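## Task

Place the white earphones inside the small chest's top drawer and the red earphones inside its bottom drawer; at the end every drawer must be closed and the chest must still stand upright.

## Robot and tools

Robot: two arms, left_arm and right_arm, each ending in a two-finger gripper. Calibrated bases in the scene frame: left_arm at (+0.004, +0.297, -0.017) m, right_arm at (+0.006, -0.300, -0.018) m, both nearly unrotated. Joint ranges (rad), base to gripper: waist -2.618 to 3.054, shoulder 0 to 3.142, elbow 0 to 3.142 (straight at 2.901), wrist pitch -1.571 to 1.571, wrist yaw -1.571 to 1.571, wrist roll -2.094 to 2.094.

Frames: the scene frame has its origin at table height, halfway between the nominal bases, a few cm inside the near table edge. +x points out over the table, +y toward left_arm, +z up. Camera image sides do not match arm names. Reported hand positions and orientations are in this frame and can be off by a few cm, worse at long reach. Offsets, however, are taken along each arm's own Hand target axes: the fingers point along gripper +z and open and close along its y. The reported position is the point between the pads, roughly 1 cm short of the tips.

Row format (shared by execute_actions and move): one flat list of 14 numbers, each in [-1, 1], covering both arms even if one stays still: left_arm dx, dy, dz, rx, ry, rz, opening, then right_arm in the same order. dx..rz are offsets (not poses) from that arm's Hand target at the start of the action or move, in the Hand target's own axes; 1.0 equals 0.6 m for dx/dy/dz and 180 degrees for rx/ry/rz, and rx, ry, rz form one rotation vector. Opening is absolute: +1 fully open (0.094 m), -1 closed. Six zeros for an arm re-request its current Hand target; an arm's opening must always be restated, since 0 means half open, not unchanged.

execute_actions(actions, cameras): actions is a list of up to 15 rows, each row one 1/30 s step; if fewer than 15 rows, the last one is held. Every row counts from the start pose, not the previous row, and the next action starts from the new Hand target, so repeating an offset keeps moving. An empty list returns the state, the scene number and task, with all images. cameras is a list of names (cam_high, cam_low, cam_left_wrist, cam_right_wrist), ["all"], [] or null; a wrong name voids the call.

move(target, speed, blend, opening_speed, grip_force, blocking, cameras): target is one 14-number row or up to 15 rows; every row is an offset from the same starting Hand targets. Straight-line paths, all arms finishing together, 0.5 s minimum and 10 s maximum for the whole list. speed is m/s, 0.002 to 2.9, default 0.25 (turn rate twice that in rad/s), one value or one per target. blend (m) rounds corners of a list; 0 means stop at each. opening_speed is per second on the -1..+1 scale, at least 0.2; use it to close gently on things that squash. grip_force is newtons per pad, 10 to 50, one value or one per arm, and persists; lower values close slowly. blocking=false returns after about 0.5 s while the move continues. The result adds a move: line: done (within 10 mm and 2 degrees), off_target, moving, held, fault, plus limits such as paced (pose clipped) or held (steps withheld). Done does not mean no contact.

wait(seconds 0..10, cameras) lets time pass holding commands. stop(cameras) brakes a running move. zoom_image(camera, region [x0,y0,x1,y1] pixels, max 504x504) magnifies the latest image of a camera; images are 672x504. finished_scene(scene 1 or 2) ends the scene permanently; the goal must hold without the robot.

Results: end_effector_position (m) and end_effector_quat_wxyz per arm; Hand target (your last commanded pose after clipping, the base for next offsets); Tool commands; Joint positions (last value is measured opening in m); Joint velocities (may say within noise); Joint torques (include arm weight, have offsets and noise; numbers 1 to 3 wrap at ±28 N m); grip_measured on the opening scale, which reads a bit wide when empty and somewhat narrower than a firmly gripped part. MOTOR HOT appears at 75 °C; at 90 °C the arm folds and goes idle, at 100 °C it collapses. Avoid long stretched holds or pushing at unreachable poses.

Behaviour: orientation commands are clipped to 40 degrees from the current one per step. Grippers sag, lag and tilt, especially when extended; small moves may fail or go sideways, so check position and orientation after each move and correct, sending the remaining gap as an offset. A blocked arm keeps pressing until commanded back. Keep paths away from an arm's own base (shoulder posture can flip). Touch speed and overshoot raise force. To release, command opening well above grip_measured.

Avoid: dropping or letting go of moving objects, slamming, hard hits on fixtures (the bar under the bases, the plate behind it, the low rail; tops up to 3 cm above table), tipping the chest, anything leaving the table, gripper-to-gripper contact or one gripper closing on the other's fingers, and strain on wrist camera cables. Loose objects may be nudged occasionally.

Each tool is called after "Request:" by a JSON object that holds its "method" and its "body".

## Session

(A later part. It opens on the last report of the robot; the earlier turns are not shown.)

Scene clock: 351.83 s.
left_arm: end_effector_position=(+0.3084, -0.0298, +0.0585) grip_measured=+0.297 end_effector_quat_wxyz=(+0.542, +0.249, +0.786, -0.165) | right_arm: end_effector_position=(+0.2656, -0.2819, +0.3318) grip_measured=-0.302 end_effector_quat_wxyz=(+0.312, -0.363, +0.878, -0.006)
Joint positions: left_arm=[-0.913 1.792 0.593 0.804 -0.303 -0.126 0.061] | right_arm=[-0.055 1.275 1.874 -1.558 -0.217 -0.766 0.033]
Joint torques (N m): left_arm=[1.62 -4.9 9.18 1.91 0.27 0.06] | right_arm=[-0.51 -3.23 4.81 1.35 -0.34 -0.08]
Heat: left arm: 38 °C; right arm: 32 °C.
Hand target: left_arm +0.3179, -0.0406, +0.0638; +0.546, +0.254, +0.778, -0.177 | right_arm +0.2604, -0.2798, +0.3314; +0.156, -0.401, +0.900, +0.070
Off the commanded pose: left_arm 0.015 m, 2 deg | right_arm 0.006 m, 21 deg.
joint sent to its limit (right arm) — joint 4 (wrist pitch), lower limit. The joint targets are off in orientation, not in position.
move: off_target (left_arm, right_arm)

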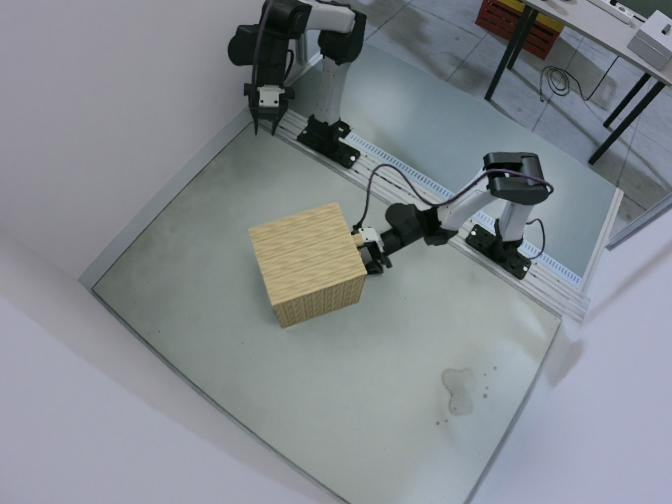

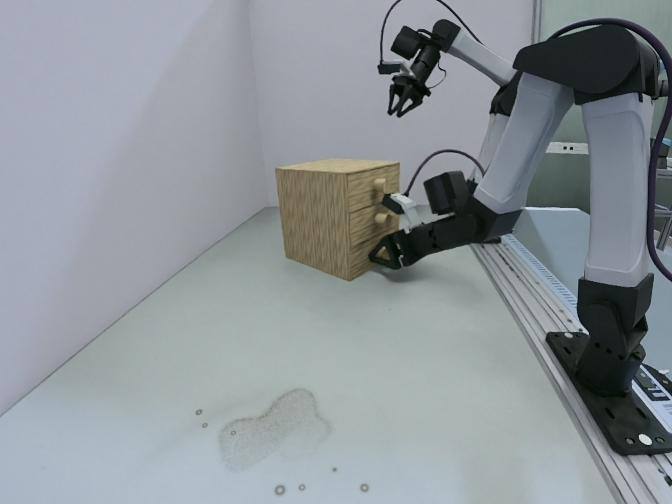

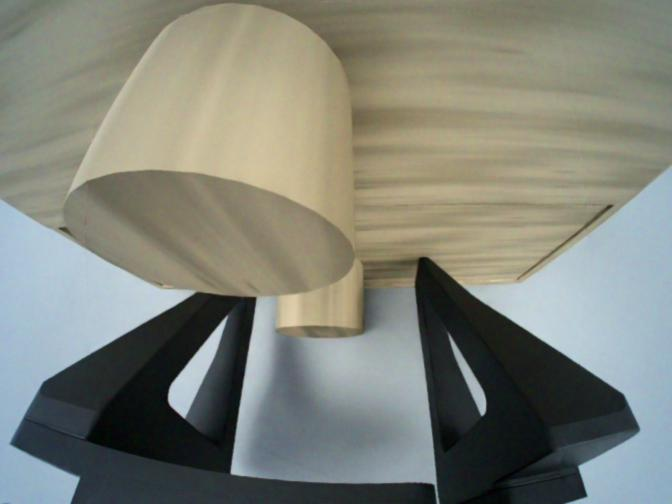

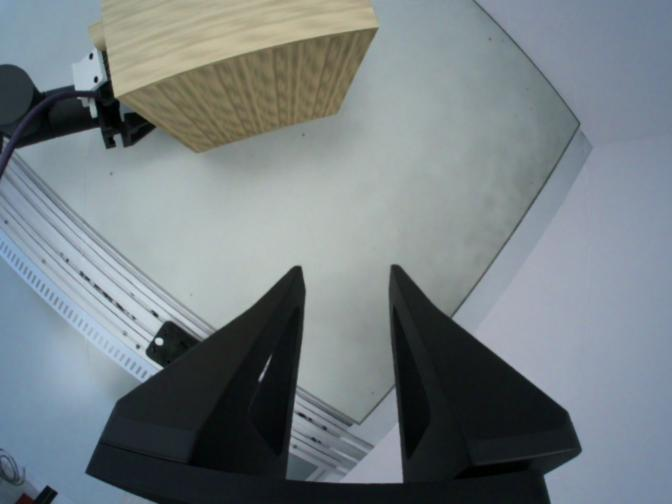

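Request:
{"method": "move", "body": {"target": [0.07,0,-0.19,0,0,0,0.3,0,0,0,0,0,0,-0.3], "speed": 0.2, "cameras": ["all"]}}

Request:
{"method": "zoom_image", "body": {"camera": "cam_low", "region": [260, 140, 460, 290]}}

Request:
{"method": "zoom_image", "body": {"camera": "cam_left_wrist", "region": [84, 0, 588, 300]}}

Scene clock: 355.23 s.
left_arm: end_effector_position=(+0.2202, +0.0298, +0.0586) grip_measured=+0.297 end_effector_quat_wxyz=(+0.542, +0.265, +0.779, -0.172) | right_arm: end_effector_position=(+0.2656, -0.2819, +0.3318) grip_measured=-0.302 end_effector_quat_wxyz=(+0.312, -0.363, +0.878, -0.006)
Joint positions: left_arm=[-1.076 1.428 0.21 0.81 -0.425 -0.17 0.061] | right_arm=[-0.055 1.275 1.874 -1.558 -0.217 -0.766 0.033]
Joint torques (N m): left_arm=[-0.54 -5.67 4.97 1.78 -0.29 -0.23] | right_arm=[-0.57 -3.34 4.86 1.26 -0.35 -0.07]
Heat: left arm: 38 °C; right arm: 32 °C.
Hand target: left_arm +0.2196, +0.0310, +0.0632; +0.546, +0.254, +0.778, -0.177 | right_arm +0.2604, -0.2798, +0.3314; +0.156, -0.401, +0.900, +0.070
Off the commanded pose: left_arm 0.005 m, 1 deg | right_arm 0.006 m, 21 deg.
joint sent to its limit (right arm) — joint 4 (wrist pitch), lower limit. The joint targets are off in orientation, not in position.
move: off_target (right_arm)

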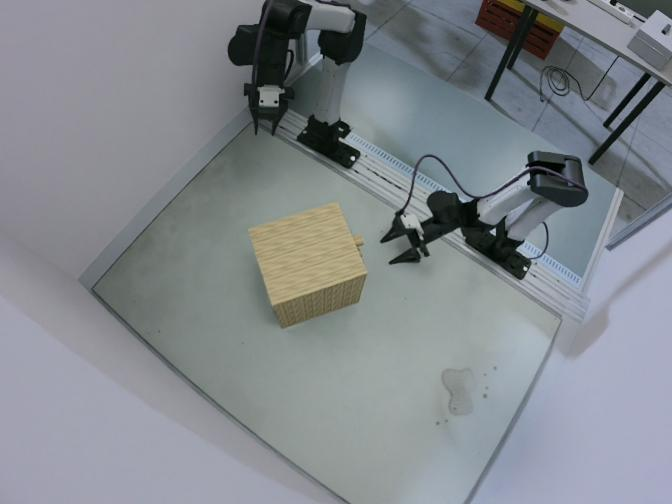

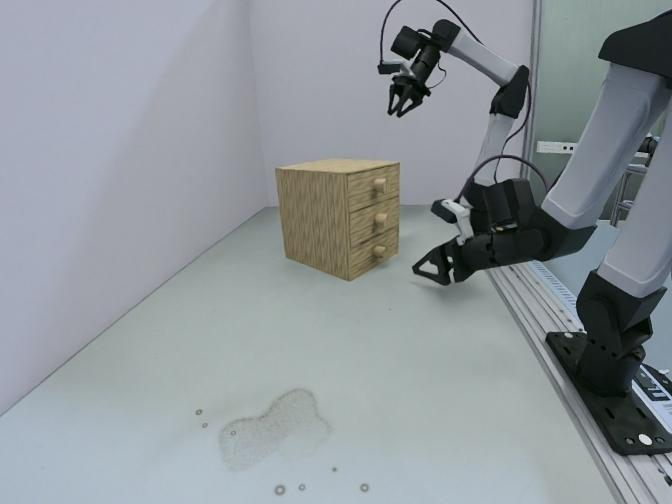

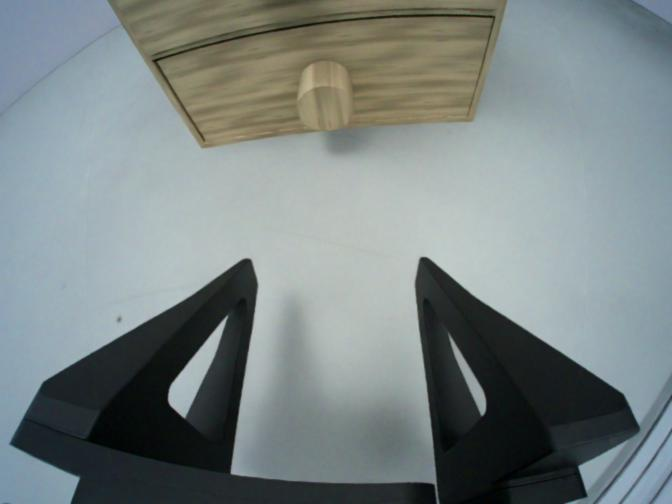

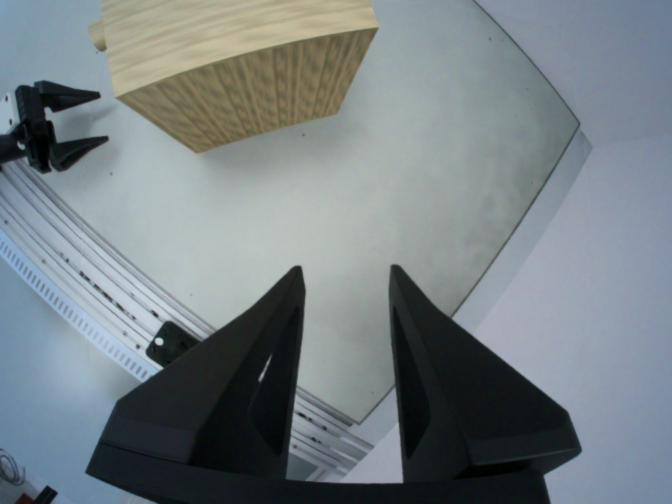

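Scaled by 2.520.

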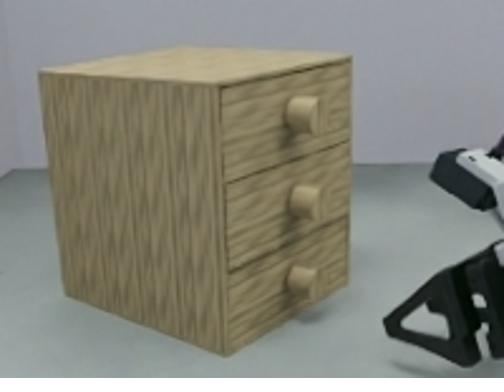

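Scaled by 1.000.

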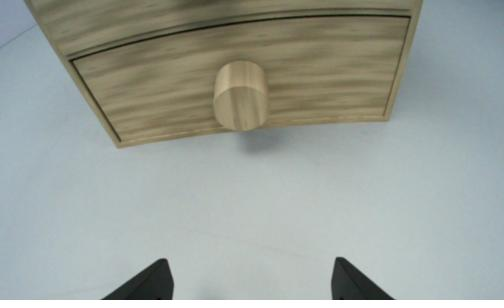

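Request:
{"method": "finished_scene", "body": {"scene": 1}}

The scene is finished: the task was done.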